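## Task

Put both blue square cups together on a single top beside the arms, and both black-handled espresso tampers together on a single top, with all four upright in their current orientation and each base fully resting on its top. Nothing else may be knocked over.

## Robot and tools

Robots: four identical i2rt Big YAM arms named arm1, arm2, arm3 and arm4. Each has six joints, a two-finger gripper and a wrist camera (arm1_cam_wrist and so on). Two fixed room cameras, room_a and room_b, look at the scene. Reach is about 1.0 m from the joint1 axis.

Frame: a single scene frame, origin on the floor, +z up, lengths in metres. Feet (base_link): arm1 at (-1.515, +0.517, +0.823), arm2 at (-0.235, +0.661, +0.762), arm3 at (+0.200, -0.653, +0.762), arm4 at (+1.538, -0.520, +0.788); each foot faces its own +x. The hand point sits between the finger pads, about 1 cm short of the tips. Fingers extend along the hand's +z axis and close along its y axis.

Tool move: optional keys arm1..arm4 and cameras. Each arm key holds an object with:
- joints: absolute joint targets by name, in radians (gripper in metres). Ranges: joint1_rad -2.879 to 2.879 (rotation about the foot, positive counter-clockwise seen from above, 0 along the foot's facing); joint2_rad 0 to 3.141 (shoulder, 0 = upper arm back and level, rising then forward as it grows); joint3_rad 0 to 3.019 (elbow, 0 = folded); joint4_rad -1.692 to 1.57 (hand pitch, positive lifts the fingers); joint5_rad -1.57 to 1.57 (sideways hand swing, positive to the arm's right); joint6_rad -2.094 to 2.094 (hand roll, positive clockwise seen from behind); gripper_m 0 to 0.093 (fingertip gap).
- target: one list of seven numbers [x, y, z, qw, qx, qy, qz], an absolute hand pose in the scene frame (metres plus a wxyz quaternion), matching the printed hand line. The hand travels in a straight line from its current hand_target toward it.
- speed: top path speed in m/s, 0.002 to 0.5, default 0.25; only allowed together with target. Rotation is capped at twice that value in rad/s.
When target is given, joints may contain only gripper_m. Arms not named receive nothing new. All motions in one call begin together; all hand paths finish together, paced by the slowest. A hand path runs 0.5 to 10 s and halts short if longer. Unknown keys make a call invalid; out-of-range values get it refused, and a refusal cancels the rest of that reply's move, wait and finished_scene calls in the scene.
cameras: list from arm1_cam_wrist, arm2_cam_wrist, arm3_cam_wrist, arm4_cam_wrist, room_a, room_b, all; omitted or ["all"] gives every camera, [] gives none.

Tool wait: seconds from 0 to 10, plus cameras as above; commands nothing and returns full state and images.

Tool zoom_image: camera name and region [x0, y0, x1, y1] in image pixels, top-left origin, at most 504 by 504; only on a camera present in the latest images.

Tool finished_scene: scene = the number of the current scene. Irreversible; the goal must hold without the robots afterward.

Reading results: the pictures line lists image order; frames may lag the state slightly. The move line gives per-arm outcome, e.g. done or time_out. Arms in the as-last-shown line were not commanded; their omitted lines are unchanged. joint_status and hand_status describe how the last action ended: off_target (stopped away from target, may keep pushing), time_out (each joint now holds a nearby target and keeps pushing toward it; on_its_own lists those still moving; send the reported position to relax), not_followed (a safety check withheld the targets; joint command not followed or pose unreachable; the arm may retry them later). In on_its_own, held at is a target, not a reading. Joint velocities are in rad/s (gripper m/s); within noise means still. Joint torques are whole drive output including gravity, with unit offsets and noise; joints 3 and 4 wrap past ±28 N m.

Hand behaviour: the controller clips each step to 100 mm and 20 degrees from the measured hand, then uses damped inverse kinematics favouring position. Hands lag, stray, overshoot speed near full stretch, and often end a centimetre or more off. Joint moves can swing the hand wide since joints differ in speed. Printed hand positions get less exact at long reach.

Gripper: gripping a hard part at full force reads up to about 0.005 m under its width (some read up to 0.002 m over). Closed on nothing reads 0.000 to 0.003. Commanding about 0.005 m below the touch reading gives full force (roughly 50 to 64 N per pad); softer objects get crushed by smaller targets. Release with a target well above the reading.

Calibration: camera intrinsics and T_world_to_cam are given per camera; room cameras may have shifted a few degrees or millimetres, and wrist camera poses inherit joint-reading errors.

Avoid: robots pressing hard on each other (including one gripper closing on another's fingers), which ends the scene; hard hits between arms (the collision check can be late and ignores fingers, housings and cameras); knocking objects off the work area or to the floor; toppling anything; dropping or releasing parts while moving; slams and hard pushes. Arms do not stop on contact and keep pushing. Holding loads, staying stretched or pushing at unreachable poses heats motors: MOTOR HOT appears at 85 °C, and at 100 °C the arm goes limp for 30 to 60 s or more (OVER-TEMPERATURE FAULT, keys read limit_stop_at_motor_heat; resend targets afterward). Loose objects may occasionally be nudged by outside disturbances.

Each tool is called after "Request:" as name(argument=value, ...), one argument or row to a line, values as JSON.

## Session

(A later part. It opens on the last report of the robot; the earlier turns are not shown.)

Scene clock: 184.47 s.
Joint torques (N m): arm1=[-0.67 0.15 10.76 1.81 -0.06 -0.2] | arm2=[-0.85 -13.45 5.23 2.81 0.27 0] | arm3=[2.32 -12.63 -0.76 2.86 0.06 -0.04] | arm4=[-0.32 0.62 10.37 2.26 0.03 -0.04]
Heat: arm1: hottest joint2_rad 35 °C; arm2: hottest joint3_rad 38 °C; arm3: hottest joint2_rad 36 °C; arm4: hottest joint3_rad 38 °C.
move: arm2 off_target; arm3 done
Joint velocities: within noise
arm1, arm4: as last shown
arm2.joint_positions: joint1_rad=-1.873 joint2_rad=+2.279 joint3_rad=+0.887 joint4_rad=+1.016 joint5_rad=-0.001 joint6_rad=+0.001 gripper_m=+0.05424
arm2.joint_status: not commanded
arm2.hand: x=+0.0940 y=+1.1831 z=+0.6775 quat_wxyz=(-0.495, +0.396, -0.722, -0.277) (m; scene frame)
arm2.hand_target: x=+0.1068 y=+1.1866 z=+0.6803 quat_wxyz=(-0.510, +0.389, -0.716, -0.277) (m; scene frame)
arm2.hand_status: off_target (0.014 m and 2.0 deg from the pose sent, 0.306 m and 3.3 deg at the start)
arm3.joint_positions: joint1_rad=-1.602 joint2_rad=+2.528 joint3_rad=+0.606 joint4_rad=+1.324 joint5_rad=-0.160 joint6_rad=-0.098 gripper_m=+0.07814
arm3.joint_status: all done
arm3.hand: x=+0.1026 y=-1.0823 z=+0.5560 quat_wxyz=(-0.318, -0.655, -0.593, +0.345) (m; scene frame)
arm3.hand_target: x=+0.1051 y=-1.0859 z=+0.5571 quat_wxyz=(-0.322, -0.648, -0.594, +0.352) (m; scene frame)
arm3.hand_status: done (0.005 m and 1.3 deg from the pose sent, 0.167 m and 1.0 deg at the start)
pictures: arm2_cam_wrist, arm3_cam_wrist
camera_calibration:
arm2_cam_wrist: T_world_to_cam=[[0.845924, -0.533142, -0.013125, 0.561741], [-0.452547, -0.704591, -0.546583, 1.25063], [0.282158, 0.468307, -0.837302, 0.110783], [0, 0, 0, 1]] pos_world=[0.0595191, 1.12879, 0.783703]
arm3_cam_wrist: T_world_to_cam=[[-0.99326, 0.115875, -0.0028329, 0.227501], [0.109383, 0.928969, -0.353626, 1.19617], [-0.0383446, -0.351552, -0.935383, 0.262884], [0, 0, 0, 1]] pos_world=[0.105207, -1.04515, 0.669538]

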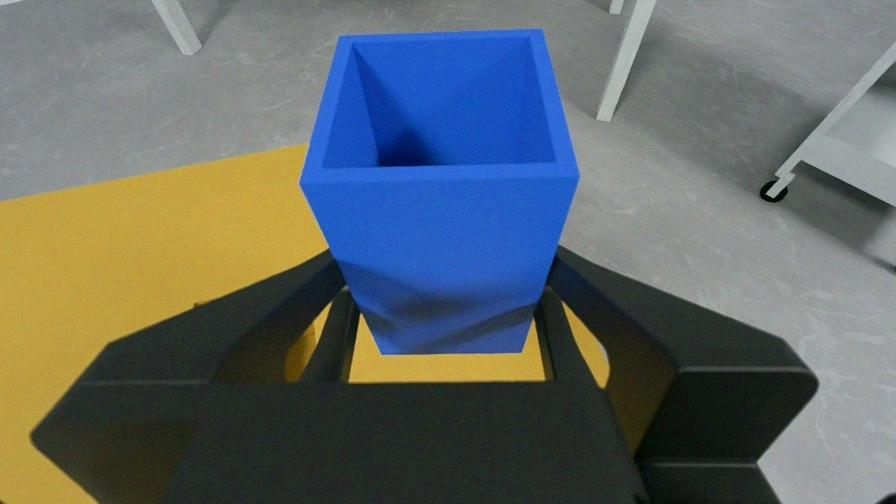

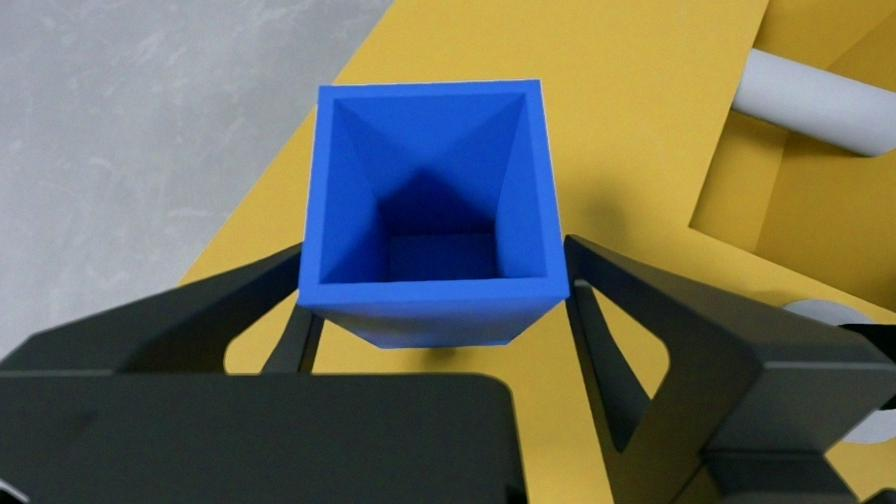

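Request:
move(
  arm3={"target":[0.1055,-1.076,0.557,0.3224,0.6479,0.5937,-0.3518],"speed":0.06},
  arm2={"target":[0.12,1.191,0.59,0.5103,-0.3885,0.7154,0.2771],"speed":0.1},
  cameras=["arm2_cam_wrist","arm3_cam_wrist"],
)

Request:
move(
  arm3={"joints":{"gripper_m":0.045}},
  arm2={"target":[0.12,1.191,0.567,0.5103,-0.3885,0.7154,0.2771],"speed":0.05},
  cameras=["arm2_cam_wrist","arm3_cam_wrist","room_a"],
)

Request:
zoom_image(
  camera="room_a",
  region=[510, 280, 690, 440],
)

Scene clock: 186.97 s.
Joint torques (N m): arm1=[-0.32 0.03 10.59 1.66 0.08 -0.19] | arm2=[-1.03 -14.04 4 2.89 -0.08 -0.06] | arm3=[1.79 -12.4 -2.52 2.89 -0.15 -0.08] | arm4=[-0.73 0.79 10.37 2.19 0.02 -0.06]
Heat: arm1: hottest joint2_rad 35 °C; arm2: hottest joint3_rad 37 °C; arm3: hottest joint2_rad 36 °C; arm4: hottest joint3_rad 38 °C.
move: arm2 done; arm3 done
Joint velocities: within noise
arm1, arm4: as last shown
arm2.joint_positions: joint1_rad=-1.893 joint2_rad=+2.536 joint3_rad=+1.040 joint4_rad=+1.125 joint5_rad=-0.012 joint6_rad=-0.003 gripper_m=+0.05424
arm2.joint_status: not commanded
arm2.hand: x=+0.1103 y=+1.1900 z=+0.5902 quat_wxyz=(-0.498, +0.392, -0.722, -0.277) (m; scene frame)
arm2.hand_target: x=+0.1199 y=+1.1906 z=+0.5900 quat_wxyz=(-0.510, +0.388, -0.716, -0.277) (m; scene frame)
arm2.hand_status: done (0.010 m and 1.6 deg from the pose sent, 0.092 m and 2.1 deg at the start)
arm3.joint_positions: joint1_rad=-1.602 joint2_rad=+2.538 joint3_rad=+0.606 joint4_rad=+1.356 joint5_rad=-0.162 joint6_rad=-0.098 gripper_m=+0.07814
arm3.joint_status: not commanded
arm3.hand: x=+0.1025 y=-1.0834 z=+0.5584 quat_wxyz=(-0.323, -0.650, -0.590, +0.352) (m; scene frame)
arm3.hand_target: x=+0.1055 y=-1.0761 z=+0.5571 quat_wxyz=(-0.322, -0.648, -0.594, +0.352) (m; scene frame)
arm3.hand_status: done (0.008 m and 0.5 deg from the pose sent, 0.007 m and 1.3 deg at the start)
pictures: arm2_cam_wrist, arm3_cam_wrist
camera_calibration:
arm2_cam_wrist: T_world_to_cam=[[0.841473, -0.540134, -0.0133702, 0.559415], [-0.456836, -0.698055, -0.55138, 1.21066], [0.288486, 0.470079, -0.834147, 0.0250368], [0, 0, 0, 1]] pos_world=[0.0751193, 1.1355, 0.695899]
arm3_cam_wrist: T_world_to_cam=[[-0.993417, 0.11455, 0.0000465567, 0.224631], [0.106216, 0.921288, -0.374096, 1.20151], [-0.0428957, -0.371628, -0.92739, 0.239041], [0, 0, 0, 1]] pos_world=[0.105788, -1.04383, 0.671152]

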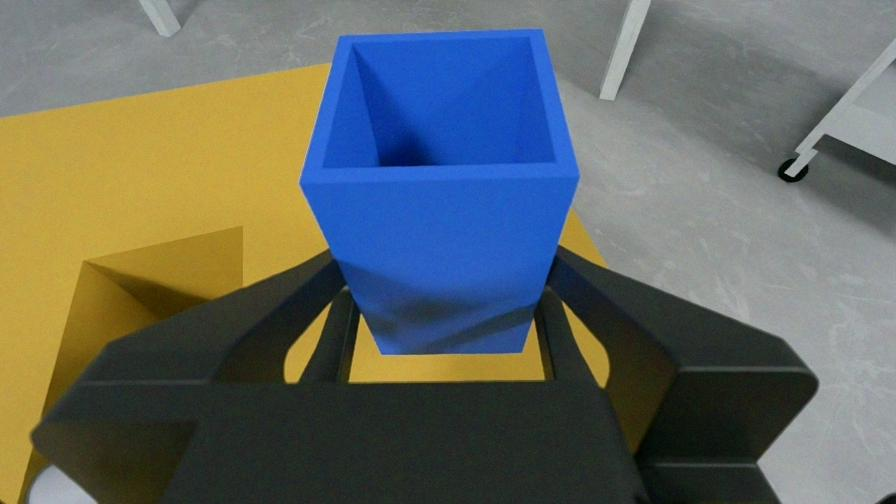

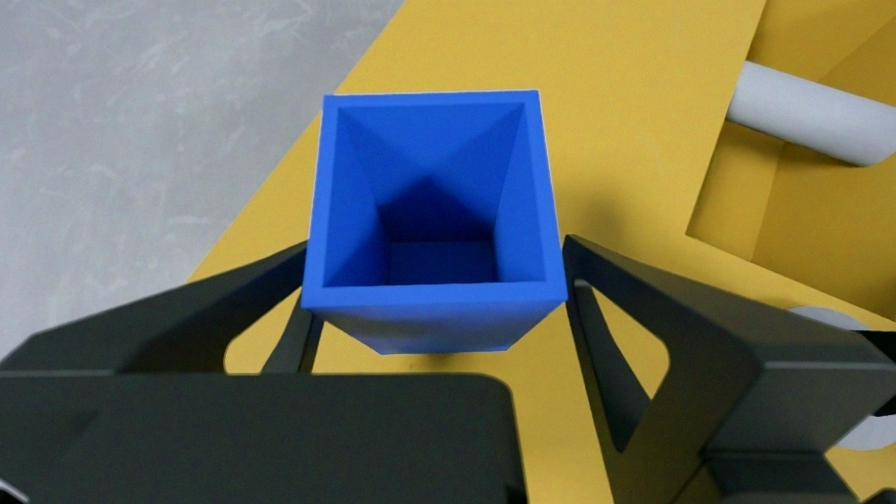

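Scene clock: 188.23 s.
Joint torques (N m): arm1=[-0.85 0.09 10.61 1.92 0.08 -0.2] | arm2=[-0.91 -14.51 3.84 2.84 -0.11 -0.1] | arm3=[1.79 -12.34 -2.51 2.85 -0.12 -0.08] | arm4=[-0.62 0.73 10.35 2.24 0.03 -0.03]
Heat: arm1: hottest joint2_rad 35 °C; arm2: hottest joint3_rad 37 °C; arm3: hottest joint2_rad 36 °C; arm4: hottest joint3_rad 38 °C.
move: arm2 done; arm3 off_target
Joint velocities: within noise
arm1, arm4: as last shown
arm2.joint_positions: joint1_rad=-1.893 joint2_rad=+2.598 joint3_rad=+1.080 joint4_rad=+1.149 joint5_rad=-0.012 joint6_rad=-0.004 gripper_m=+0.05424
arm2.joint_status: not commanded
arm2.hand: x=+0.1107 y=+1.1910 z=+0.5681 quat_wxyz=(-0.499, +0.392, -0.722, -0.277) (m; scene frame)
arm2.hand_target: x=+0.1199 y=+1.1907 z=+0.5670 quat_wxyz=(-0.510, +0.389, -0.716, -0.277) (m; scene frame)
arm2.hand_status: done (0.009 m and 1.5 deg from the pose sent, 0.025 m and 1.6 deg at the start)
arm3.joint_positions: joint1_rad=-1.602 joint2_rad=+2.538 joint3_rad=+0.606 joint4_rad=+1.356 joint5_rad=-0.162 joint6_rad=-0.098 gripper_m=+0.05273
arm3.joint_status: gripper_m off_target (ended at +0.05277, target +0.04500)
arm3.hand: x=+0.1027 y=-1.0835 z=+0.5585 quat_wxyz=(-0.324, -0.650, -0.591, +0.352) (m; scene frame)
arm3.hand_target: x=+0.1055 y=-1.0761 z=+0.5571 quat_wxyz=(-0.322, -0.648, -0.594, +0.352) (m; scene frame)
arm3.hand_status: not commanded
pictures: arm2_cam_wrist, arm3_cam_wrist, room_a
camera_calibration:
arm2_cam_wrist: T_world_to_cam=[[0.841732, -0.539737, -0.0130739, 0.558627], [-0.455925, -0.697639, -0.552659, 1.19944], [0.28917, 0.471152, -0.833305, 0.00421765], [0, 0, 0, 1]] pos_world=[0.075419, 1.1363, 0.673697]
arm3_cam_wrist: T_world_to_cam=[[-0.993491, 0.113906, -0.000285306, 0.224191], [0.105725, 0.921196, -0.37446, 1.20175], [-0.0423905, -0.372053, -0.927243, 0.238537], [0, 0, 0, 1]] pos_world=[0.105789, -1.04383, 0.671252]

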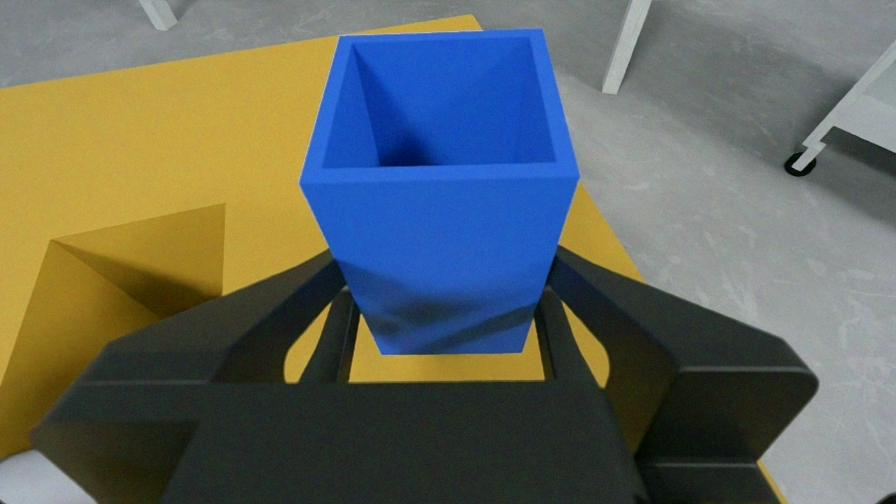

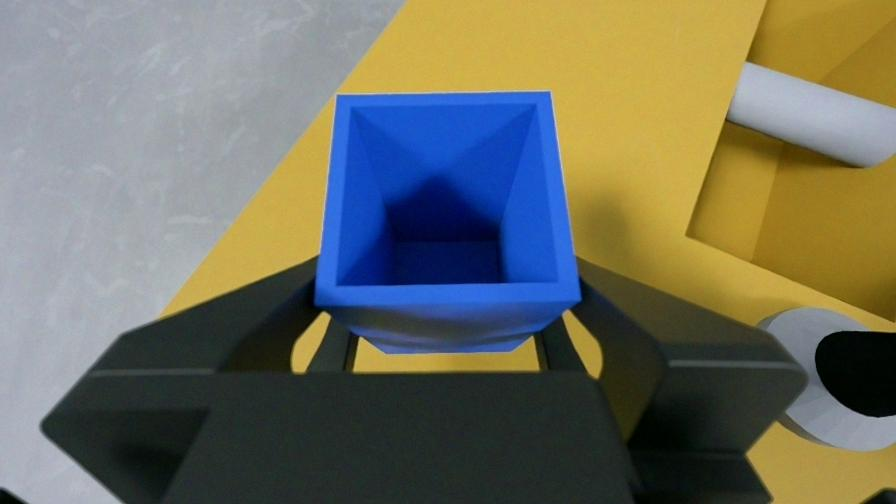

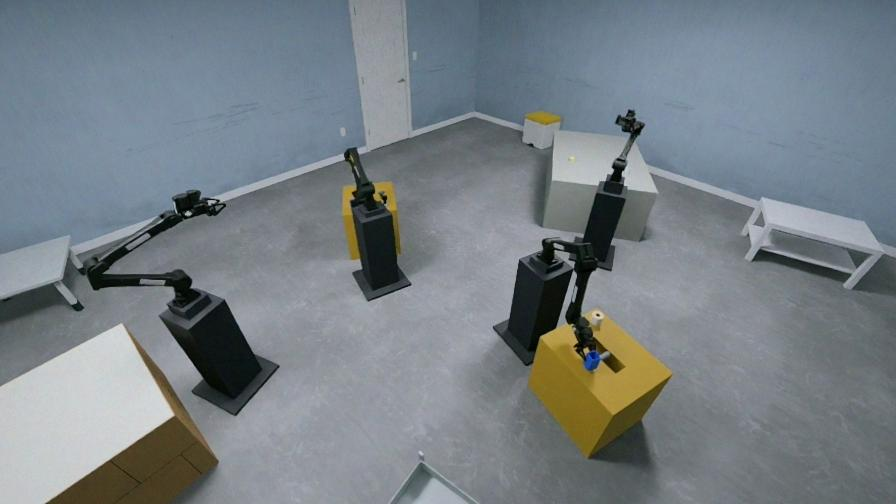

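Scaled by 2.800 from the camera's 896x504 image, which has a finer 1280x720 frame.

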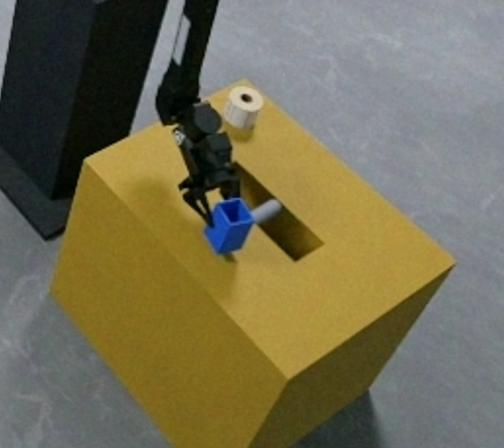

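Request:
move(
  arm2={"target":[0.12,1.191,0.556,0.5103,-0.3885,0.7154,0.2771],"speed":0.03},
  cameras=[],
)

Request:
move(
  arm2={"target":[0.12,1.191,0.549,0.5103,-0.3885,0.7154,0.2771],"speed":0.03},
  cameras=[],
)

Request:
move(
  arm2={"target":[0.12,1.191,0.542,0.5103,-0.3885,0.7154,0.2771],"speed":0.03},
  cameras=["arm2_cam_wrist","room_a"],
)

Request:
zoom_image(
  camera="room_a",
  region=[550, 300, 650, 390],
)

Scene clock: 191.97 s.
Joint torques (N m): arm1=[0.15 -0.38 10.66 1.95 -0.01 -0.2] | arm2=[-0.97 -14.1 3.66 2.81 -0.07 -0.05] | arm3=[1.79 -12.34 -2.51 2.85 -0.12 -0.08] | arm4=[-0.62 0.91 10.33 2.24 0.03 -0.06]
Heat: arm1: hottest joint2_rad 35 °C; arm2: hottest joint3_rad 37 °C; arm3: hottest joint2_rad 36 °C; arm4: hottest joint3_rad 38 °C.
move: arm2 done
Joint velocities: within noise
arm1, arm3, arm4: as last shown
arm2.joint_positions: joint1_rad=-1.893 joint2_rad=+2.625 joint3_rad=+1.099 joint4_rad=+1.159 joint5_rad=-0.012 joint6_rad=-0.004 gripper_m=+0.05424
arm2.joint_status: not commanded
arm2.hand: x=+0.1111 y=+1.1918 z=+0.5586 quat_wxyz=(-0.500, +0.392, -0.721, -0.277) (m; scene frame)
arm2.hand_target: x=+0.1199 y=+1.1908 z=+0.5561 quat_wxyz=(-0.510, +0.389, -0.716, -0.277) (m; scene frame)
arm2.hand_status: done (0.009 m and 1.4 deg from the pose sent, 0.015 m and 1.5 deg at the start)
pictures: none
No camera images: "cameras" was empty.

Scene clock: 192.93 s.
Joint torques (N m): arm1=[0.67 -1.08 11.02 1.77 0.04 -0.2] | arm2=[-1.08 -14.04 3.74 2.84 -0.09 -0.02] | arm3=[1.79 -12.34 -2.52 2.85 -0.12 -0.08] | arm4=[-0.67 0.91 10.35 2.19 0.02 -0.05]
Heat: arm1: hottest joint2_rad 35 °C; arm2: hottest joint3_rad 37 °C; arm3: hottest joint2_rad 36 °C; arm4: hottest joint3_rad 38 °C.
move: arm2 done
Joint velocities: within noise
arm1, arm3, arm4: as last shown
arm2.joint_positions: joint1_rad=-1.893 joint2_rad=+2.643 joint3_rad=+1.112 joint4_rad=+1.165 joint5_rad=-0.012 joint6_rad=-0.004 gripper_m=+0.05424
arm2.joint_status: not commanded
arm2.hand: x=+0.1112 y=+1.1921 z=+0.5520 quat_wxyz=(-0.500, +0.392, -0.721, -0.277) (m; scene frame)
arm2.hand_target: x=+0.1197 y=+1.1908 z=+0.5491 quat_wxyz=(-0.510, +0.389, -0.716, -0.277) (m; scene frame)
arm2.hand_status: done (0.009 m and 1.4 deg from the pose sent, 0.013 m and 1.4 deg at the start)
pictures: none
No camera images: "cameras" was empty.

Scene clock: 193.90 s.
Joint torques (N m): arm1=[-0.21 -0.09 10.63 1.89 0.06 -0.22] | arm2=[-0.79 -14.33 3.66 2.77 -0.07 -0.03] | arm3=[1.85 -12.34 -2.52 2.84 -0.11 -0.08] | arm4=[-0.73 0.91 10.35 2.29 0.02 -0.04]
Heat: arm1: hottest joint2_rad 35 °C; arm2: hottest joint3_rad 37 °C; arm3: hottest joint2_rad 36 °C; arm4: hottest joint3_rad 38 °C.
move: arm2 off_target
Joint velocities: within noise
arm1, arm3, arm4: as last shown
arm2.joint_positions: joint1_rad=-1.894 joint2_rad=+2.657 joint3_rad=+1.126 joint4_rad=+1.173 joint5_rad=-0.013 joint6_rad=-0.004 gripper_m=+0.05424
arm2.joint_status: not commanded
arm2.hand: x=+0.1127 y=+1.1941 z=+0.5489 quat_wxyz=(-0.503, +0.391, -0.719, -0.279) (m; scene frame)
arm2.hand_target: x=+0.1198 y=+1.1907 z=+0.5421 quat_wxyz=(-0.510, +0.389, -0.716, -0.277) (m; scene frame)
arm2.hand_status: off_target (0.011 m and 1.0 deg from the pose sent, 0.013 m and 1.4 deg at the start)
pictures: arm2_cam_wrist, room_a
camera_calibration:
arm2_cam_wrist: T_world_to_cam=[[0.841997, -0.539328, -0.0128727, 0.557704], [-0.452153, -0.692481, -0.562164, 1.19059], [0.294277, 0.479161, -0.826926, -0.0274448], [0, 0, 0, 1]] pos_world=[0.0768178, 1.1384, 0.653789]

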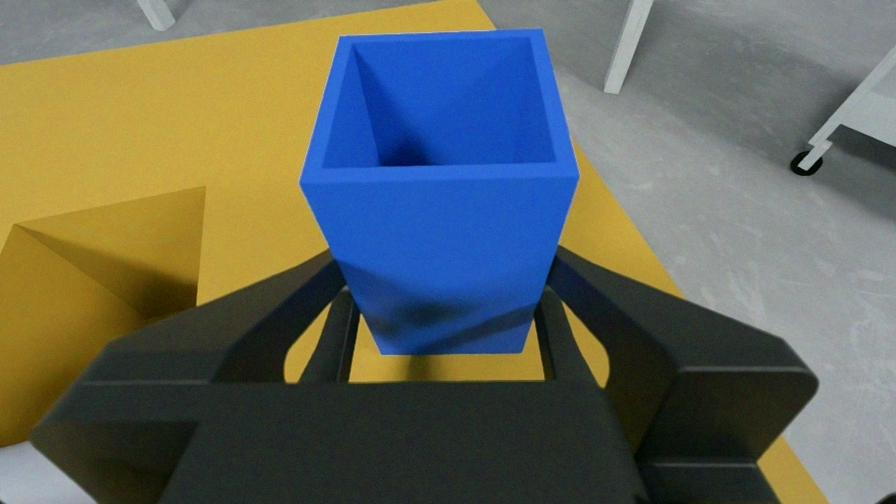

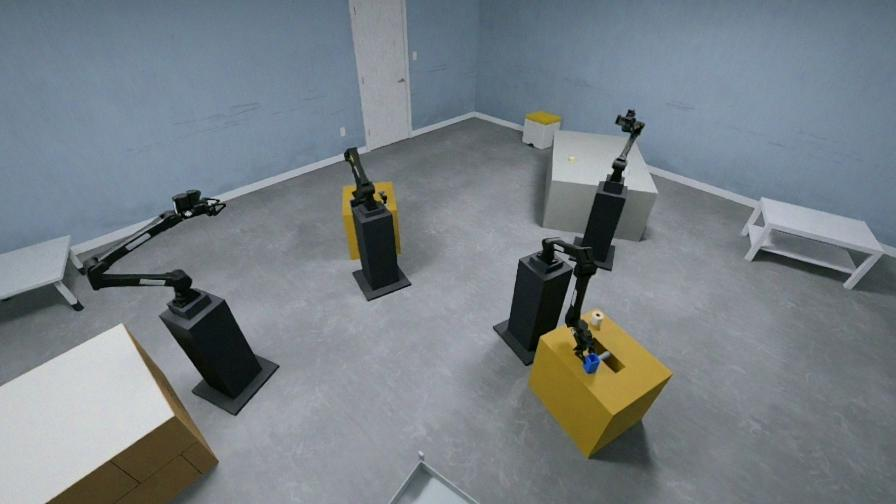

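Scaled by 5.040 from the camera's 896x504 image, which has a finer 1280x720 frame.

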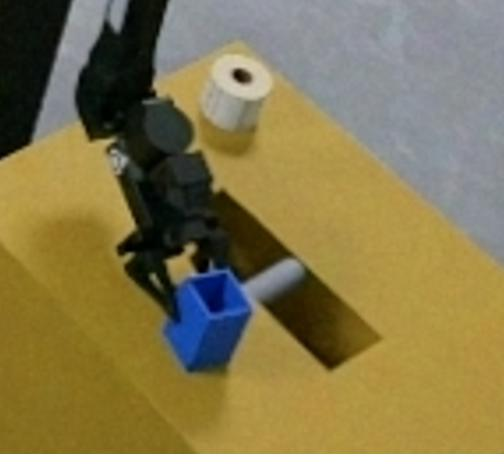

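Request:
move(
  arm2={"target":[0.12,1.19,0.536,0.5103,-0.3885,0.7154,0.2771],"speed":0.03},
  cameras=[],
)

Request:
move(
  arm2={"joints":{"gripper_m":0.06}},
  cameras=["arm2_cam_wrist"],
)

Request:
move(
  arm2={"joints":{"gripper_m":0.08}},
  cameras=["arm2_cam_wrist"],
)

Request:
move(
  arm2={"target":[0.055,1.09,0.575,0.5103,-0.3885,0.7154,0.2771],"speed":0.12},
  cameras=["arm2_cam_wrist"],
)

Scene clock: 195.43 s.
Joint torques (N m): arm1=[-1.38 -0.26 10.7 1.91 -0.01 -0.16] | arm2=[-0.91 -13.74 3.63 2.54 -0.05 -0.03] | arm3=[1.79 -12.4 -2.52 2.86 -0.12 -0.08] | arm4=[-0.67 0.79 10.37 2.19 0.03 -0.05]
Heat: arm1: hottest joint2_rad 35 °C; arm2: hottest joint3_rad 36 °C; arm3: hottest joint2_rad 36 °C; arm4: hottest joint3_rad 38 °C.
move: arm2 off_target
Joint velocities: within noise
arm1.joint_positions: joint1_rad=-1.804 joint2_rad=+0.598 joint3_rad=+0.784 joint4_rad=+0.411 joint5_rad=-0.002 joint6_rad=+0.014 gripper_m=+0.08493
arm1.joint_status: not commanded
arm1.hand: x=-1.1877 y=+0.5569 z=+1.4297 quat_wxyz=(-0.880, +0.026, -0.470, -0.060) (m; scene frame)
arm1.hand_target: x=-1.1892 y=+0.5534 z=+1.4376 quat_wxyz=(-0.884, +0.026, -0.465, -0.049) (m; scene frame)
arm1.hand_status: not commanded
arm2.joint_positions: joint1_rad=-1.894 joint2_rad=+2.667 joint3_rad=+1.137 joint4_rad=+1.186 joint5_rad=-0.014 joint6_rad=-0.004 gripper_m=+0.05424
arm2.joint_status: not commanded
arm2.hand: x=+0.1142 y=+1.1964 z=+0.5487 quat_wxyz=(-0.508, +0.389, -0.715, -0.282) (m; scene frame)
arm2.hand_target: x=+0.1195 y=+1.1897 z=+0.5363 quat_wxyz=(-0.510, +0.389, -0.716, -0.277) (m; scene frame)
arm2.hand_status: off_target (0.015 m and 0.7 deg from the pose sent, 0.015 m and 1.0 deg at the start)
arm3, arm4: as last shown
pictures: none
No camera images: "cameras" was empty.

Scene clock: 196.10 s.
Joint torques (N m): arm1=[-0.44 0.62 10.89 1.65 0.03 -0.2] | arm2=[-0.85 -14.15 3.28 2.54 -0.04 -0.03] | arm3=[1.85 -12.34 -2.52 2.85 -0.12 -0.08] | arm4=[-0.44 0.91 10.33 2.26 0.03 -0.05]
Heat: arm1: hottest joint2_rad 35 °C; arm2: hottest joint3_rad 36 °C; arm3: hottest joint2_rad 36 °C; arm4: hottest joint3_rad 38 °C.
move: arm2 done
Joint velocities: within noise
arm1, arm3: as last shown
arm2.joint_positions: joint1_rad=-1.894 joint2_rad=+2.673 joint3_rad=+1.138 joint4_rad=+1.187 joint5_rad=-0.015 joint6_rad=-0.004 gripper_m=+0.05991
arm2.joint_status: all done
arm2.hand: x=+0.1136 y=+1.1953 z=+0.5457 quat_wxyz=(-0.507, +0.390, -0.716, -0.282) (m; scene frame)
arm2.hand_target: x=+0.1196 y=+1.1898 z=+0.5364 quat_wxyz=(-0.510, +0.389, -0.715, -0.277) (m; scene frame)
arm2.hand_status: not commanded
arm4.joint_positions: joint1_rad=-1.858 joint2_rad=+0.601 joint3_rad=+0.809 joint4_rad=-0.310 joint5_rad=+0.001 joint6_rad=-0.002 gripper_m=+0.07490
arm4.joint_status: not commanded
arm4.hand: x=+1.1710 y=-0.5557 z=+1.2410 quat_wxyz=(-0.038, -0.743, -0.038, +0.667) (m; scene frame)
arm4.hand_target: x=+1.1706 y=-0.5511 z=+1.2363 quat_wxyz=(-0.032, -0.745, -0.036, +0.665) (m; scene frame)
arm4.hand_status: not commanded
pictures: arm2_cam_wrist
camera_calibration:
arm2_cam_wrist: T_world_to_cam=[[0.842825, -0.538027, -0.0131532, 0.556114], [-0.44816, -0.688097, -0.570679, 1.18901], [0.29799, 0.486878, -0.821068, -0.0438164], [0, 0, 0, 1]] pos_world=[0.0772167, 1.13869, 0.649882]

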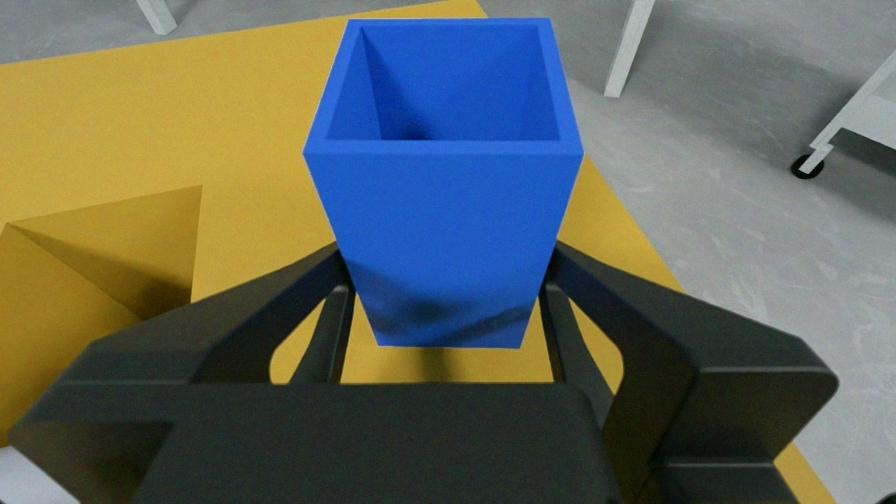

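Scene clock: 196.67 s.
Joint torques (N m): arm1=[-0.15 -0.97 10.66 1.63 -0.01 -0.21] | arm2=[-0.73 -14.1 3.45 2.5 0 -0.04] | arm3=[1.85 -12.34 -2.52 2.85 -0.12 -0.08] | arm4=[-0.56 0.73 10.3 2.22 0.04 -0.05]
Heat: arm1: hottest joint2_rad 35 °C; arm2: hottest joint3_rad 36 °C; arm3: hottest joint2_rad 36 °C; arm4: hottest joint3_rad 38 °C.
move: arm2 done
Joint velocities: within noise
arm1, arm3, arm4: as last shown
arm2.joint_positions: joint1_rad=-1.894 joint2_rad=+2.673 joint3_rad=+1.138 joint4_rad=+1.187 joint5_rad=-0.015 joint6_rad=-0.004 gripper_m=+0.07981
arm2.joint_status: all done
arm2.hand: x=+0.1136 y=+1.1953 z=+0.5457 quat_wxyz=(-0.507, +0.390, -0.716, -0.282) (m; scene frame)
arm2.hand_target: x=+0.1196 y=+1.1898 z=+0.5364 quat_wxyz=(-0.510, +0.389, -0.715, -0.277) (m; scene frame)
arm2.hand_status: not commanded
pictures: arm2_cam_wrist
camera_calibration:
arm2_cam_wrist: T_world_to_cam=[[0.842825, -0.538027, -0.0131532, 0.556114], [-0.44816, -0.688097, -0.570679, 1.18901], [0.29799, 0.486878, -0.821068, -0.0438164], [0, 0, 0, 1]] pos_world=[0.0772167, 1.13869, 0.649882]

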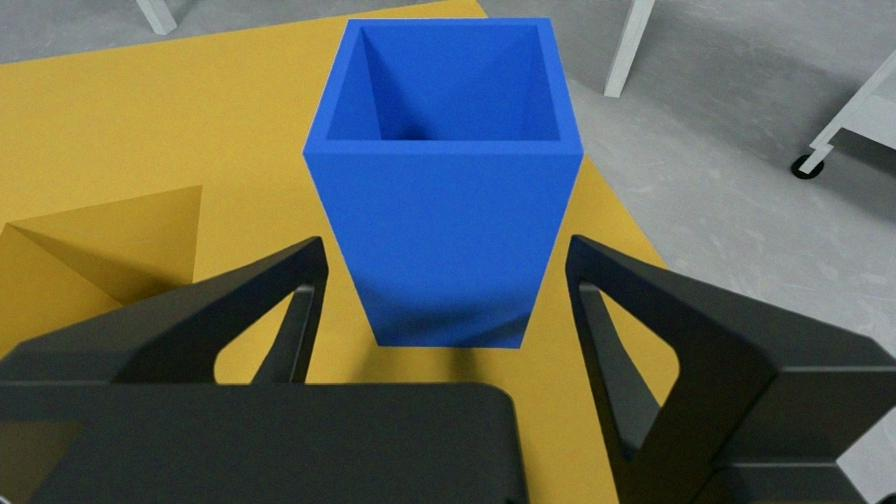

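Scene clock: 198.37 s.
Joint torques (N m): arm1=[-0.44 -0.03 10.78 1.76 0.01 -0.22] | arm2=[-0.79 -14.68 -0.54 2.59 -0.12 -0.08] | arm3=[1.79 -12.4 -2.51 2.84 -0.12 -0.08] | arm4=[-0.62 0.79 10.33 2.19 0.03 -0.05]
Heat: arm1: hottest joint2_rad 35 °C; arm2: hottest joint3_rad 36 °C; arm3: hottest joint2_rad 36 °C; arm4: hottest joint3_rad 38 °C.
move: arm2 off_target
Joint velocities: within noise
arm1, arm3, arm4: as last shown
arm2.joint_positions: joint1_rad=-1.901 joint2_rad=+2.649 joint3_rad=+0.796 joint4_rad=+1.474 joint5_rad=-0.019 joint6_rad=-0.007 gripper_m=+0.07989
arm2.joint_status: not commanded
arm2.hand: x=+0.0463 y=+1.0889 z=+0.5606 quat_wxyz=(-0.496, +0.393, -0.724, -0.275) (m; scene frame)
arm2.hand_target: x=+0.0548 y=+1.0899 z=+0.5747 quat_wxyz=(-0.510, +0.389, -0.715, -0.277) (m; scene frame)
arm2.hand_status: off_target (0.017 m and 2.0 deg from the pose sent, 0.124 m and 0.7 deg at the start)
pictures: arm2_cam_wrist
camera_calibration:
arm2_cam_wrist: T_world_to_cam=[[0.842034, -0.539266, -0.013057, 0.557062], [-0.458135, -0.702154, -0.545062, 1.0955], [0.284766, 0.464943, -0.838294, 0.0744541], [0, 0, 0, 1]] pos_world=[0.01162, 1.035, 0.666804]

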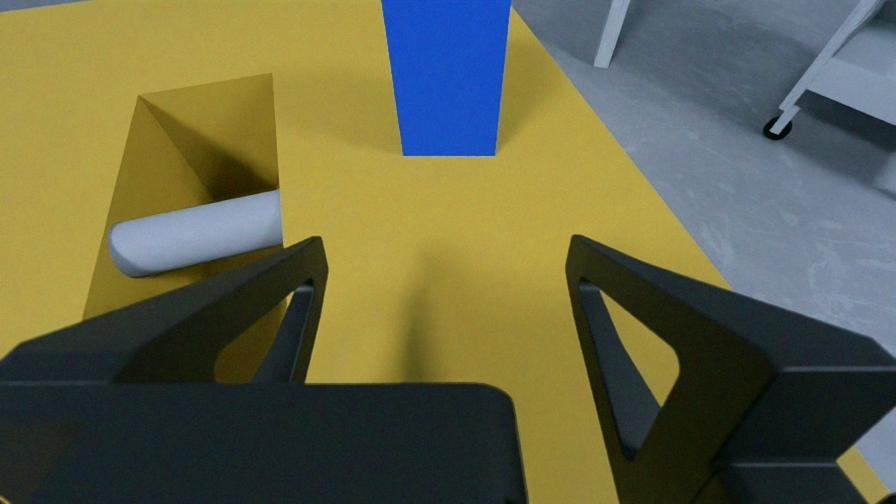

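Request:
move(
  arm2={"target":[0.0,1.0,0.85,0.5103,-0.3885,0.7154,0.2771],"speed":0.2},
  arm3={"target":[0.1055,-1.076,0.70,0.3224,0.6479,0.5937,-0.3518],"speed":0.1},
  cameras=["arm3_cam_wrist"],
)

Request:
move(
  arm2={"joints":{"joint1_rad":0.1,"gripper_m":0.093}},
  arm3={"target":[0.11,-1.05,0.88,0.3224,0.6479,0.5937,-0.3518],"speed":0.15},
  cameras=["arm3_cam_wrist"],
)

Request:
move(
  arm2={"joints":{"joint1_rad":2.15,"joint5_rad":0,"joint6_rad":0}},
  arm3={"joints":{"joint1_rad":0.3}},
  cameras=["arm3_cam_wrist"],
)

Request:
move(
  arm3={"joints":{"joint1_rad":2.14,"joint5_rad":0,"joint6_rad":0}},
  cameras=["arm2_cam_wrist","arm3_cam_wrist"],
)

Scene clock: 201.53 s.
Joint torques (N m): arm1=[-0.62 -0.5 10.86 1.92 -0.03 -0.23] | arm2=[-0.97 -7.24 5.72 1.58 -0.08 -0.04] | arm3=[1.79 -12.81 0.92 1.4 -0.15 -0.08] | arm4=[-0.62 0.85 10.37 2.22 0.03 -0.05]
Heat: arm1: hottest joint2_rad 35 °C; arm2: hottest joint3_rad 36 °C; arm3: hottest joint2_rad 36 °C; arm4: hottest joint3_rad 38 °C.
move: arm2 done; arm3 done
Joint velocities: within noise
arm1, arm4: as last shown
arm2.joint_positions: joint1_rad=-1.915 joint2_rad=+1.425 joint3_rad=+0.247 joint4_rad=+0.818 joint5_rad=-0.033 joint6_rad=-0.011 gripper_m=+0.07989
arm2.joint_status: not commanded
arm2.hand: x=-0.0061 y=+1.0001 z=+0.8428 quat_wxyz=(-0.502, +0.391, -0.719, -0.279) (m; scene frame)
arm2.hand_target: x=-0.0001 y=+0.9999 z=+0.8499 quat_wxyz=(-0.510, +0.388, -0.715, -0.277) (m; scene frame)
arm2.hand_status: done (0.009 m and 1.1 deg from the pose sent, 0.306 m and 2.0 deg at the start)
arm3.joint_positions: joint1_rad=-1.602 joint2_rad=+1.976 joint3_rad=+0.396 joint4_rad=+0.996 joint5_rad=-0.162 joint6_rad=-0.098 gripper_m=+0.05273
arm3.joint_status: not commanded
arm3.hand: x=+0.1051 y=-1.0761 z=+0.6942 quat_wxyz=(-0.321, -0.652, -0.592, +0.349) (m; scene frame)
arm3.hand_target: x=+0.1055 y=-1.0761 z=+0.7000 quat_wxyz=(-0.323, -0.648, -0.594, +0.352) (m; scene frame)
arm3.hand_status: done (0.006 m and 0.6 deg from the pose sent, 0.142 m and 0.5 deg at the start)
pictures: arm3_cam_wrist
camera_calibration:
arm3_cam_wrist: T_world_to_cam=[[-0.993483, 0.113964, -0.00192504, 0.227075], [0.106766, 0.924556, -0.365784, 1.24288], [-0.0399064, -0.363606, -0.930698, 0.378408], [0, 0, 0, 1]] pos_world=[0.107999, -1.0374, 0.807246]

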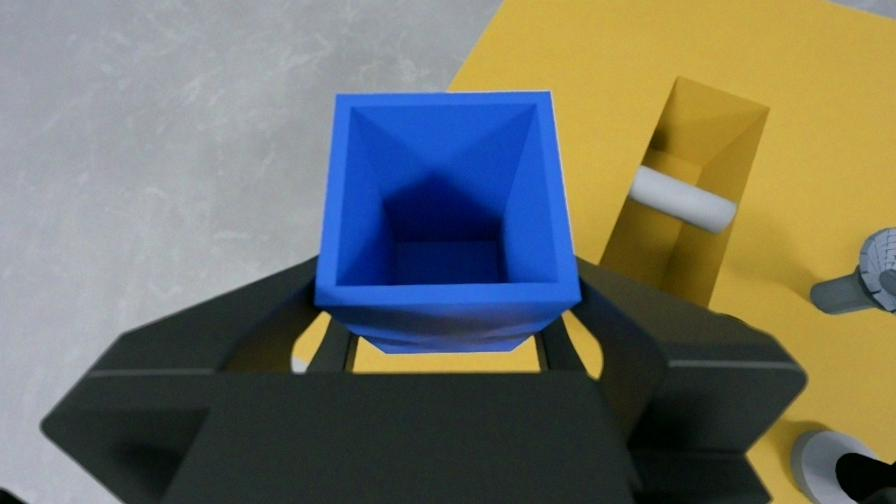

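Scene clock: 203.67 s.
Joint torques (N m): arm1=[-1.38 -0.09 10.66 1.91 -0.01 -0.16] | arm2=[0.79 -7.41 5.59 1.55 0.08 -0.05] | arm3=[1.26 -6.18 12.18 1.25 -0.18 -0.11] | arm4=[-0.67 0.73 10.33 2.21 0.02 -0.05]
Heat: arm1: hottest joint2_rad 34 °C; arm2: hottest joint3_rad 36 °C; arm3: hottest joint2_rad 36 °C; arm4: hottest joint3_rad 38 °C.
move: arm2 done; arm3 off_target
Joint velocities: within noise
arm1, arm4: as last shown
arm2.joint_positions: joint1_rad=+0.086 joint2_rad=+1.424 joint3_rad=+0.247 joint4_rad=+0.817 joint5_rad=-0.035 joint6_rad=-0.012 gripper_m=+0.09289
arm2.joint_status: all done
arm2.hand: x=-0.6402 y=+0.7249 z=+0.8381 quat_wxyz=(-0.045, +0.820, -0.052, -0.568) (m; scene frame)
arm2.hand_target: x=-0.6444 y=+0.7194 z=+0.8451 quat_wxyz=(-0.043, +0.817, -0.042, -0.574) (m; scene frame)
arm2.hand_status: not commanded
arm3.joint_positions: joint1_rad=-1.606 joint2_rad=+1.101 joint3_rad=+0.341 joint4_rad=+0.117 joint5_rad=-0.172 joint6_rad=-0.101 gripper_m=+0.05273
arm3.joint_status: not commanded
arm3.hand: x=+0.1193 y=-1.0288 z=+0.8494 quat_wxyz=(-0.310, -0.662, -0.600, +0.326) (m; scene frame)
arm3.hand_target: x=+0.1105 y=-1.0483 z=+0.8806 quat_wxyz=(-0.322, -0.648, -0.594, +0.352) (m; scene frame)
arm3.hand_status: off_target (0.038 m and 3.7 deg from the pose sent, 0.188 m and 0.6 deg at the start)
pictures: arm3_cam_wrist
camera_calibration:
arm3_cam_wrist: T_world_to_cam=[[-0.99392, 0.109064, -0.0150934, 0.242273], [0.108284, 0.943459, -0.313304, 1.22924], [-0.0199301, -0.313033, -0.949533, 0.606227], [0, 0, 0, 1]] pos_world=[0.119775, -0.996395, 0.964416]

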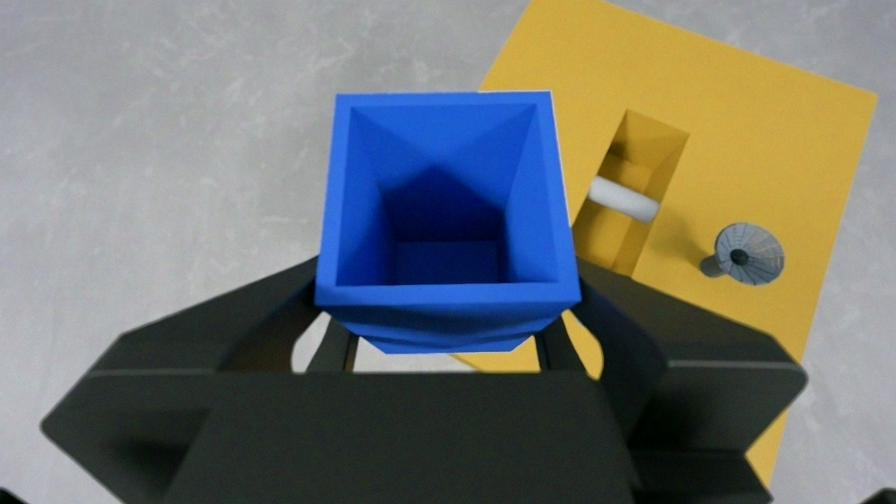

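Scene clock: 205.80 s.
Joint torques (N m): arm1=[-0.38 0.15 10.86 1.88 -0.05 -0.22] | arm2=[1.08 -7.71 5.27 1.5 0.19 0.16] | arm3=[2.37 -6.24 11.18 1.35 -0.1 -0.12] | arm4=[-0.73 0.79 10.3 2.19 0.03 -0.04]
Heat: arm1: hottest joint2_rad 34 °C; arm2: hottest joint3_rad 35 °C; arm3: hottest joint2_rad 36 °C; arm4: hottest joint3_rad 38 °C.
move: arm2 done; arm3 done
Joint velocities: within noise
arm1, arm4: as last shown
arm2.joint_positions: joint1_rad=+2.138 joint2_rad=+1.424 joint3_rad=+0.247 joint4_rad=+0.817 joint5_rad=-0.002 joint6_rad=-0.009 gripper_m=+0.09290
arm2.joint_status: all done
arm2.hand: x=-0.1107 y=+0.2681 z=+0.8315 quat_wxyz=(+0.455, +0.485, +0.669, -0.332) (m; scene frame)
arm2.hand_target: x=-0.1053 y=+0.2662 z=+0.8386 quat_wxyz=(+0.463, +0.483, +0.665, -0.332) (m; scene frame)
arm2.hand_status: not commanded
arm3.joint_positions: joint1_rad=+0.292 joint2_rad=+1.101 joint3_rad=+0.355 joint4_rad=+0.117 joint5_rad=-0.174 joint6_rad=-0.102 gripper_m=+0.05264
arm3.joint_status: all done
arm3.hand: x=+0.5862 y=-0.6081 z=+0.8584 quat_wxyz=(-0.454, +0.101, -0.882, -0.067) (m; scene frame)
arm3.hand_target: x=+0.6012 y=-0.6045 z=+0.8833 quat_wxyz=(-0.477, +0.111, -0.870, -0.064) (m; scene frame)
arm3.hand_status: not commanded
pictures: arm3_cam_wrist
camera_calibration:
arm3_cam_wrist: T_world_to_cam=[[0.219522, -0.975388, -0.0207163, -0.705394], [-0.921333, -0.200279, -0.333218, 0.709756], [0.320868, 0.0922354, -0.942622, 0.796538], [0, 0, 0, 1]] pos_world=[0.553188, -0.619352, 0.972725]

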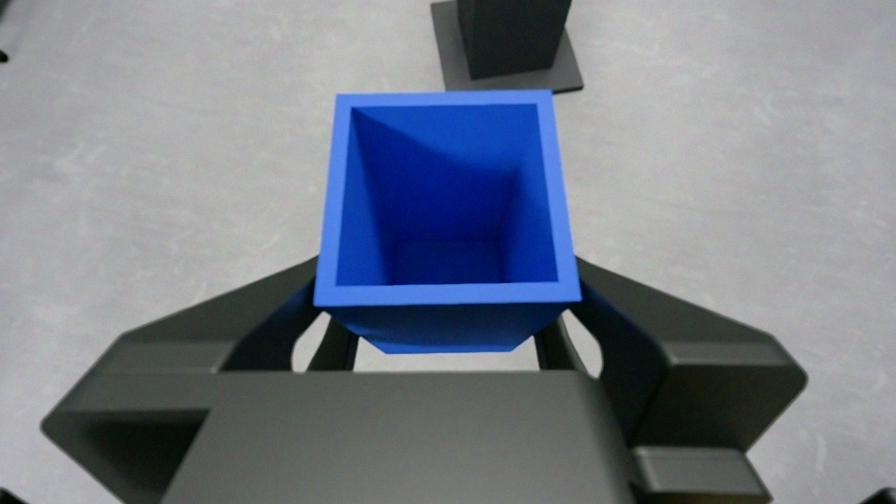

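Scene clock: 207.83 s.
Joint torques (N m): arm1=[-0.44 -0.21 10.85 1.74 0.06 -0.17] | arm2=[0.97 -7.47 5.29 1.52 0.2 0.16] | arm3=[2.32 -6.12 11.26 1.39 0.1 0.1] | arm4=[-0.38 0.79 10.32 2.19 0.03 -0.03]
Heat: arm1: hottest joint2_rad 34 °C; arm2: hottest joint3_rad 35 °C; arm3: hottest joint2_rad 36 °C; arm4: hottest joint3_rad 38 °C.
move: arm3 done
Joint velocities: within noise
arm1, arm2, arm4: as last shown
arm3.joint_positions: joint1_rad=+2.133 joint2_rad=+1.101 joint3_rad=+0.355 joint4_rad=+0.117 joint5_rad=-0.002 joint6_rad=-0.011 gripper_m=+0.05256
arm3.joint_status: all done
arm3.hand: x=+0.0804 y=-0.2819 z=+0.8592 quat_wxyz=(-0.271, +0.722, -0.520, -0.368) (m; scene frame)
arm3.hand_target: x=+0.0731 y=-0.2683 z=+0.8843 quat_wxyz=(-0.281, +0.711, -0.514, -0.387) (m; scene frame)
arm3.hand_status: not commanded
pictures: arm2_cam_wrist, arm3_cam_wrist
camera_calibration:
arm2_cam_wrist: T_world_to_cam=[[-0.9515, -0.30764, -0.00231456, -0.0193747], [-0.258236, 0.802741, -0.537513, 0.207301], [0.167219, -0.510846, -0.843252, 0.980626], [0, 0, 0, 1]] pos_world=[-0.128881, 0.32858, 0.938296]
arm3_cam_wrist: T_world_to_cam=[[0.955891, 0.293366, 0.0144615, -0.00793152], [0.281644, -0.901497, -0.328602, 0.0108814], [-0.0833636, 0.318181, -0.944358, 1.02719], [0, 0, 0, 1]] pos_world=[0.0901475, -0.314696, 0.973727]

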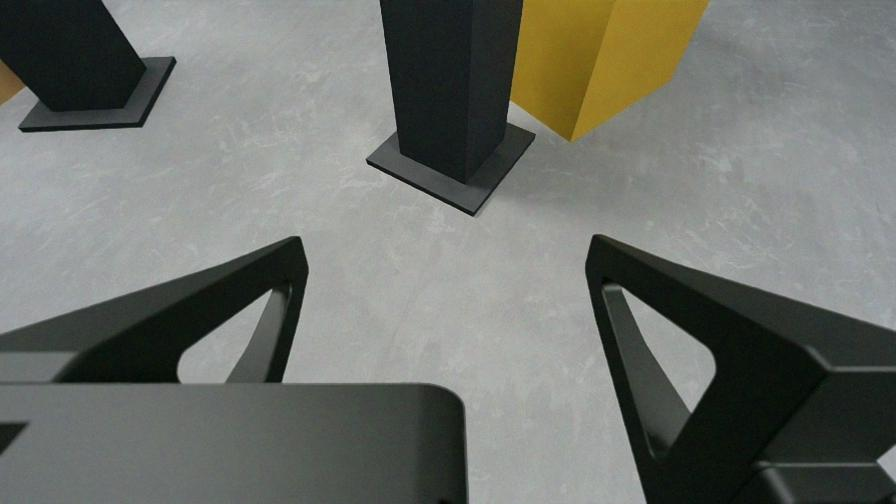

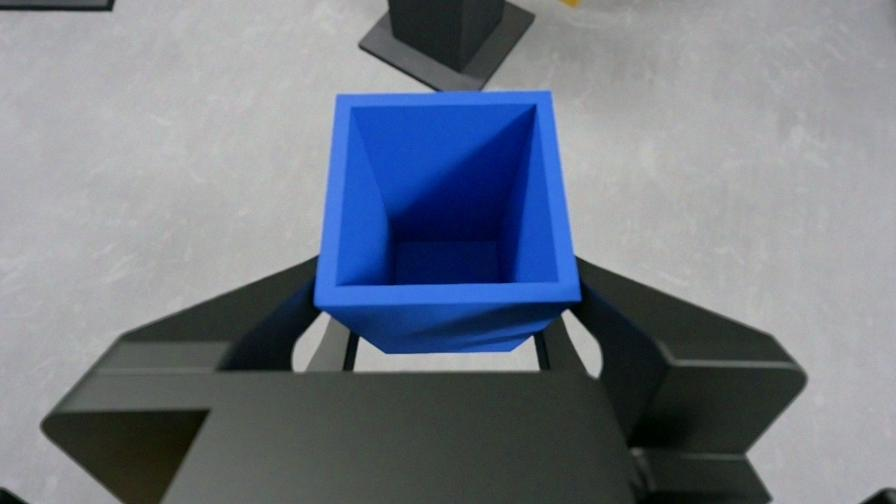

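Request:
move(
  arm3={"target":[-0.022,0.012,0.915,0.2884,-0.7055,0.5098,0.3991],"speed":0.15},
  arm2={"target":[-0.054,0.12,0.893,0.4533,0.4855,0.672,-0.3275],"speed":0.15},
  cameras=["arm2_cam_wrist","arm3_cam_wrist"],
)

Scene clock: 211.33 s.
Joint torques (N m): arm1=[0.03 0.09 10.73 1.72 0.02 -0.2] | arm2=[0.32 -8.88 9.87 1.72 0.27 0.1] | arm3=[2.49 -16.26 13.46 1.48 0.11 0.1] | arm4=[-0.62 0.91 10.32 2.28 0.04 -0.05]
Heat: arm1: hottest joint3_rad 35 °C; arm2: hottest joint3_rad 35 °C; arm3: hottest joint2_rad 36 °C; arm4: hottest joint3_rad 38 °C.
move: arm2 off_target; arm3 off_target
Joint velocities: within noise
arm1.joint_positions: joint1_rad=-1.804 joint2_rad=+0.598 joint3_rad=+0.784 joint4_rad=+0.411 joint5_rad=-0.002 joint6_rad=+0.014 gripper_m=+0.08493
arm1.joint_status: not commanded
arm1.hand: x=-1.1877 y=+0.5569 z=+1.4297 quat_wxyz=(-0.880, +0.026, -0.470, -0.060) (m; scene frame)
arm1.hand_target: x=-1.1892 y=+0.5534 z=+1.4376 quat_wxyz=(-0.884, +0.026, -0.465, -0.049) (m; scene frame)
arm1.hand_status: not commanded
arm2.joint_positions: joint1_rad=+2.145 joint2_rad=+1.526 joint3_rad=+0.674 joint4_rad=+0.471 joint5_rad=+0.006 joint6_rad=-0.009 gripper_m=+0.09290
arm2.joint_status: not commanded
arm2.hand: x=-0.0654 y=+0.1326 z=+0.8869 quat_wxyz=(+0.447, +0.488, +0.674, -0.328) (m; scene frame)
arm2.hand_target: x=-0.0541 y=+0.1208 z=+0.8933 quat_wxyz=(+0.454, +0.485, +0.672, -0.327) (m; scene frame)
arm2.hand_status: off_target (0.018 m and 0.8 deg from the pose sent, 0.170 m and 0.7 deg at the start)
arm3.joint_positions: joint1_rad=+2.136 joint2_rad=+1.780 joint3_rad=+1.150 joint4_rad=+0.039 joint5_rad=-0.001 joint6_rad=-0.008 gripper_m=+0.05256
arm3.joint_status: not commanded
arm3.hand: x=-0.0099 y=-0.0072 z=+0.8907 quat_wxyz=(-0.280, +0.715, -0.515, -0.382) (m; scene frame)
arm3.hand_target: x=-0.0213 y=+0.0100 z=+0.9155 quat_wxyz=(-0.288, +0.705, -0.510, -0.399) (m; scene frame)
arm3.hand_status: off_target (0.033 m and 2.5 deg from the pose sent, 0.316 m and 4.7 deg at the start)
arm4: as last shown
pictures: arm2_cam_wrist, arm3_cam_wrist
camera_calibration:
arm2_cam_wrist: T_world_to_cam=[[-0.951742, -0.306897, 0.000836843, -0.0207214], [-0.262612, 0.812988, -0.519698, 0.340183], [0.158814, -0.494838, -0.85435, 0.957685], [0, 0, 0, 1]] pos_world=[-0.0824787, 0.190975, 0.995007]
arm3_cam_wrist: T_world_to_cam=[[0.955928, 0.293356, 0.012021, -0.000411099], [0.277467, -0.889248, -0.363661, 0.325641], [-0.0959928, 0.350969, -0.931454, 0.950685], [0, 0, 0, 1]] pos_world=[0.00129716, -0.0439647, 1.00395]

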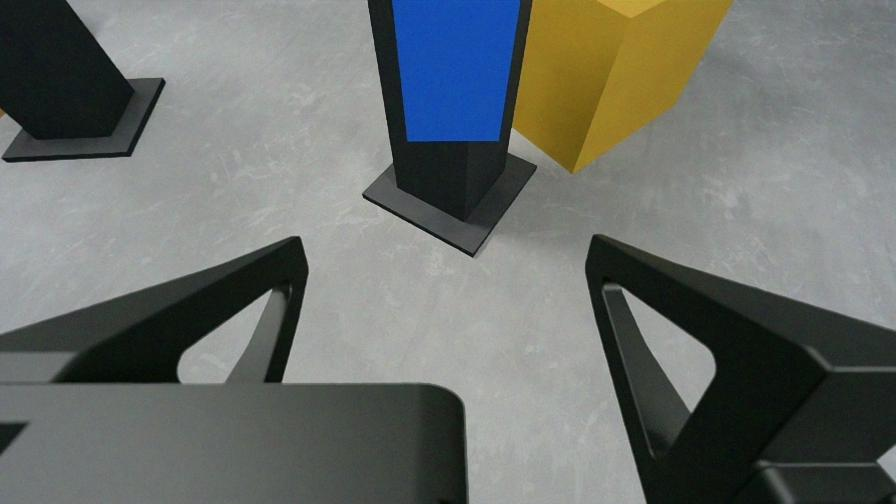

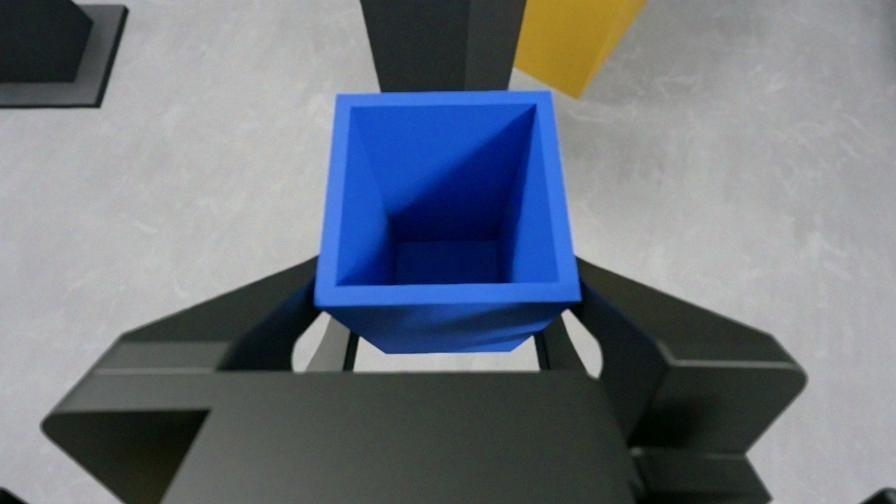

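Request:
move(
  arm2={"target":[-0.032,0.048,0.88,0.4533,0.4855,0.672,-0.3275],"speed":0.08},
  cameras=["arm2_cam_wrist"],
)

Scene clock: 213.83 s.
Joint torques (N m): arm1=[-0.21 0.32 10.84 1.83 0.06 -0.2] | arm2=[0.38 -10.87 10.07 1.47 0.03 0.06] | arm3=[2.32 -16.32 13.48 1.42 0.11 0.09] | arm4=[-0.44 0.79 10.37 2.25 0.03 -0.04]
Heat: arm1: hottest joint3_rad 35 °C; arm2: hottest joint3_rad 36 °C; arm3: hottest joint2_rad 36 °C; arm4: hottest joint3_rad 38 °C.
move: arm2 off_target
Joint velocities: within noise
arm1: as last shown
arm2.joint_positions: joint1_rad=+2.145 joint2_rad=+1.709 joint3_rad=+0.880 joint4_rad=+0.449 joint5_rad=+0.006 joint6_rad=-0.009 gripper_m=+0.09290
arm2.joint_status: not commanded
arm2.hand: x=-0.0421 y=+0.0613 z=+0.8759 quat_wxyz=(+0.447, +0.488, +0.674, -0.328) (m; scene frame)
arm2.hand_target: x=-0.0322 y=+0.0489 z=+0.8801 quat_wxyz=(+0.453, +0.485, +0.672, -0.327) (m; scene frame)
arm2.hand_status: off_target (0.017 m and 0.8 deg from the pose sent, 0.091 m and 0.8 deg at the start)
arm3.joint_positions: joint1_rad=+2.136 joint2_rad=+1.780 joint3_rad=+1.150 joint4_rad=+0.038 joint5_rad=-0.001 joint6_rad=-0.007 gripper_m=+0.05256
arm3.joint_status: not commanded
arm3.hand: x=-0.0100 y=-0.0071 z=+0.8909 quat_wxyz=(-0.280, +0.715, -0.515, -0.382) (m; scene frame)
arm3.hand_target: x=-0.0214 y=+0.0100 z=+0.9155 quat_wxyz=(-0.288, +0.705, -0.510, -0.399) (m; scene frame)
arm3.hand_status: not commanded
arm4.joint_positions: joint1_rad=-1.858 joint2_rad=+0.601 joint3_rad=+0.809 joint4_rad=-0.310 joint5_rad=+0.001 joint6_rad=-0.002 gripper_m=+0.07490
arm4.joint_status: not commanded
arm4.hand: x=+1.1710 y=-0.5557 z=+1.2410 quat_wxyz=(-0.038, -0.743, -0.038, +0.667) (m; scene frame)
arm4.hand_target: x=+1.1706 y=-0.5511 z=+1.2363 quat_wxyz=(-0.032, -0.745, -0.036, +0.665) (m; scene frame)
arm4.hand_status: not commanded
pictures: arm2_cam_wrist
camera_calibration:
arm2_cam_wrist: T_world_to_cam=[[-0.951759, -0.306845, 0.000796312, -0.0203244], [-0.262428, 0.812638, -0.520338, 0.399071], [0.159016, -0.495445, -0.85396, 0.909105], [0, 0, 0, 1]] pos_world=[-0.0591787, 0.119875, 0.984007]

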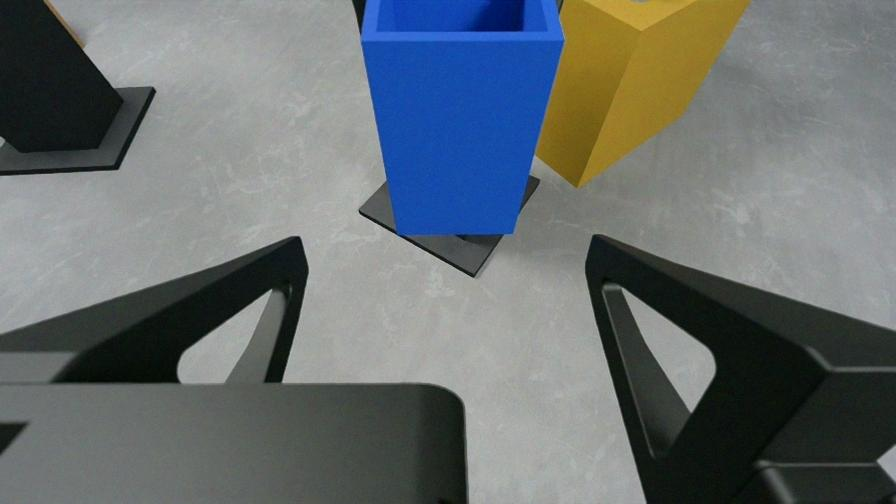

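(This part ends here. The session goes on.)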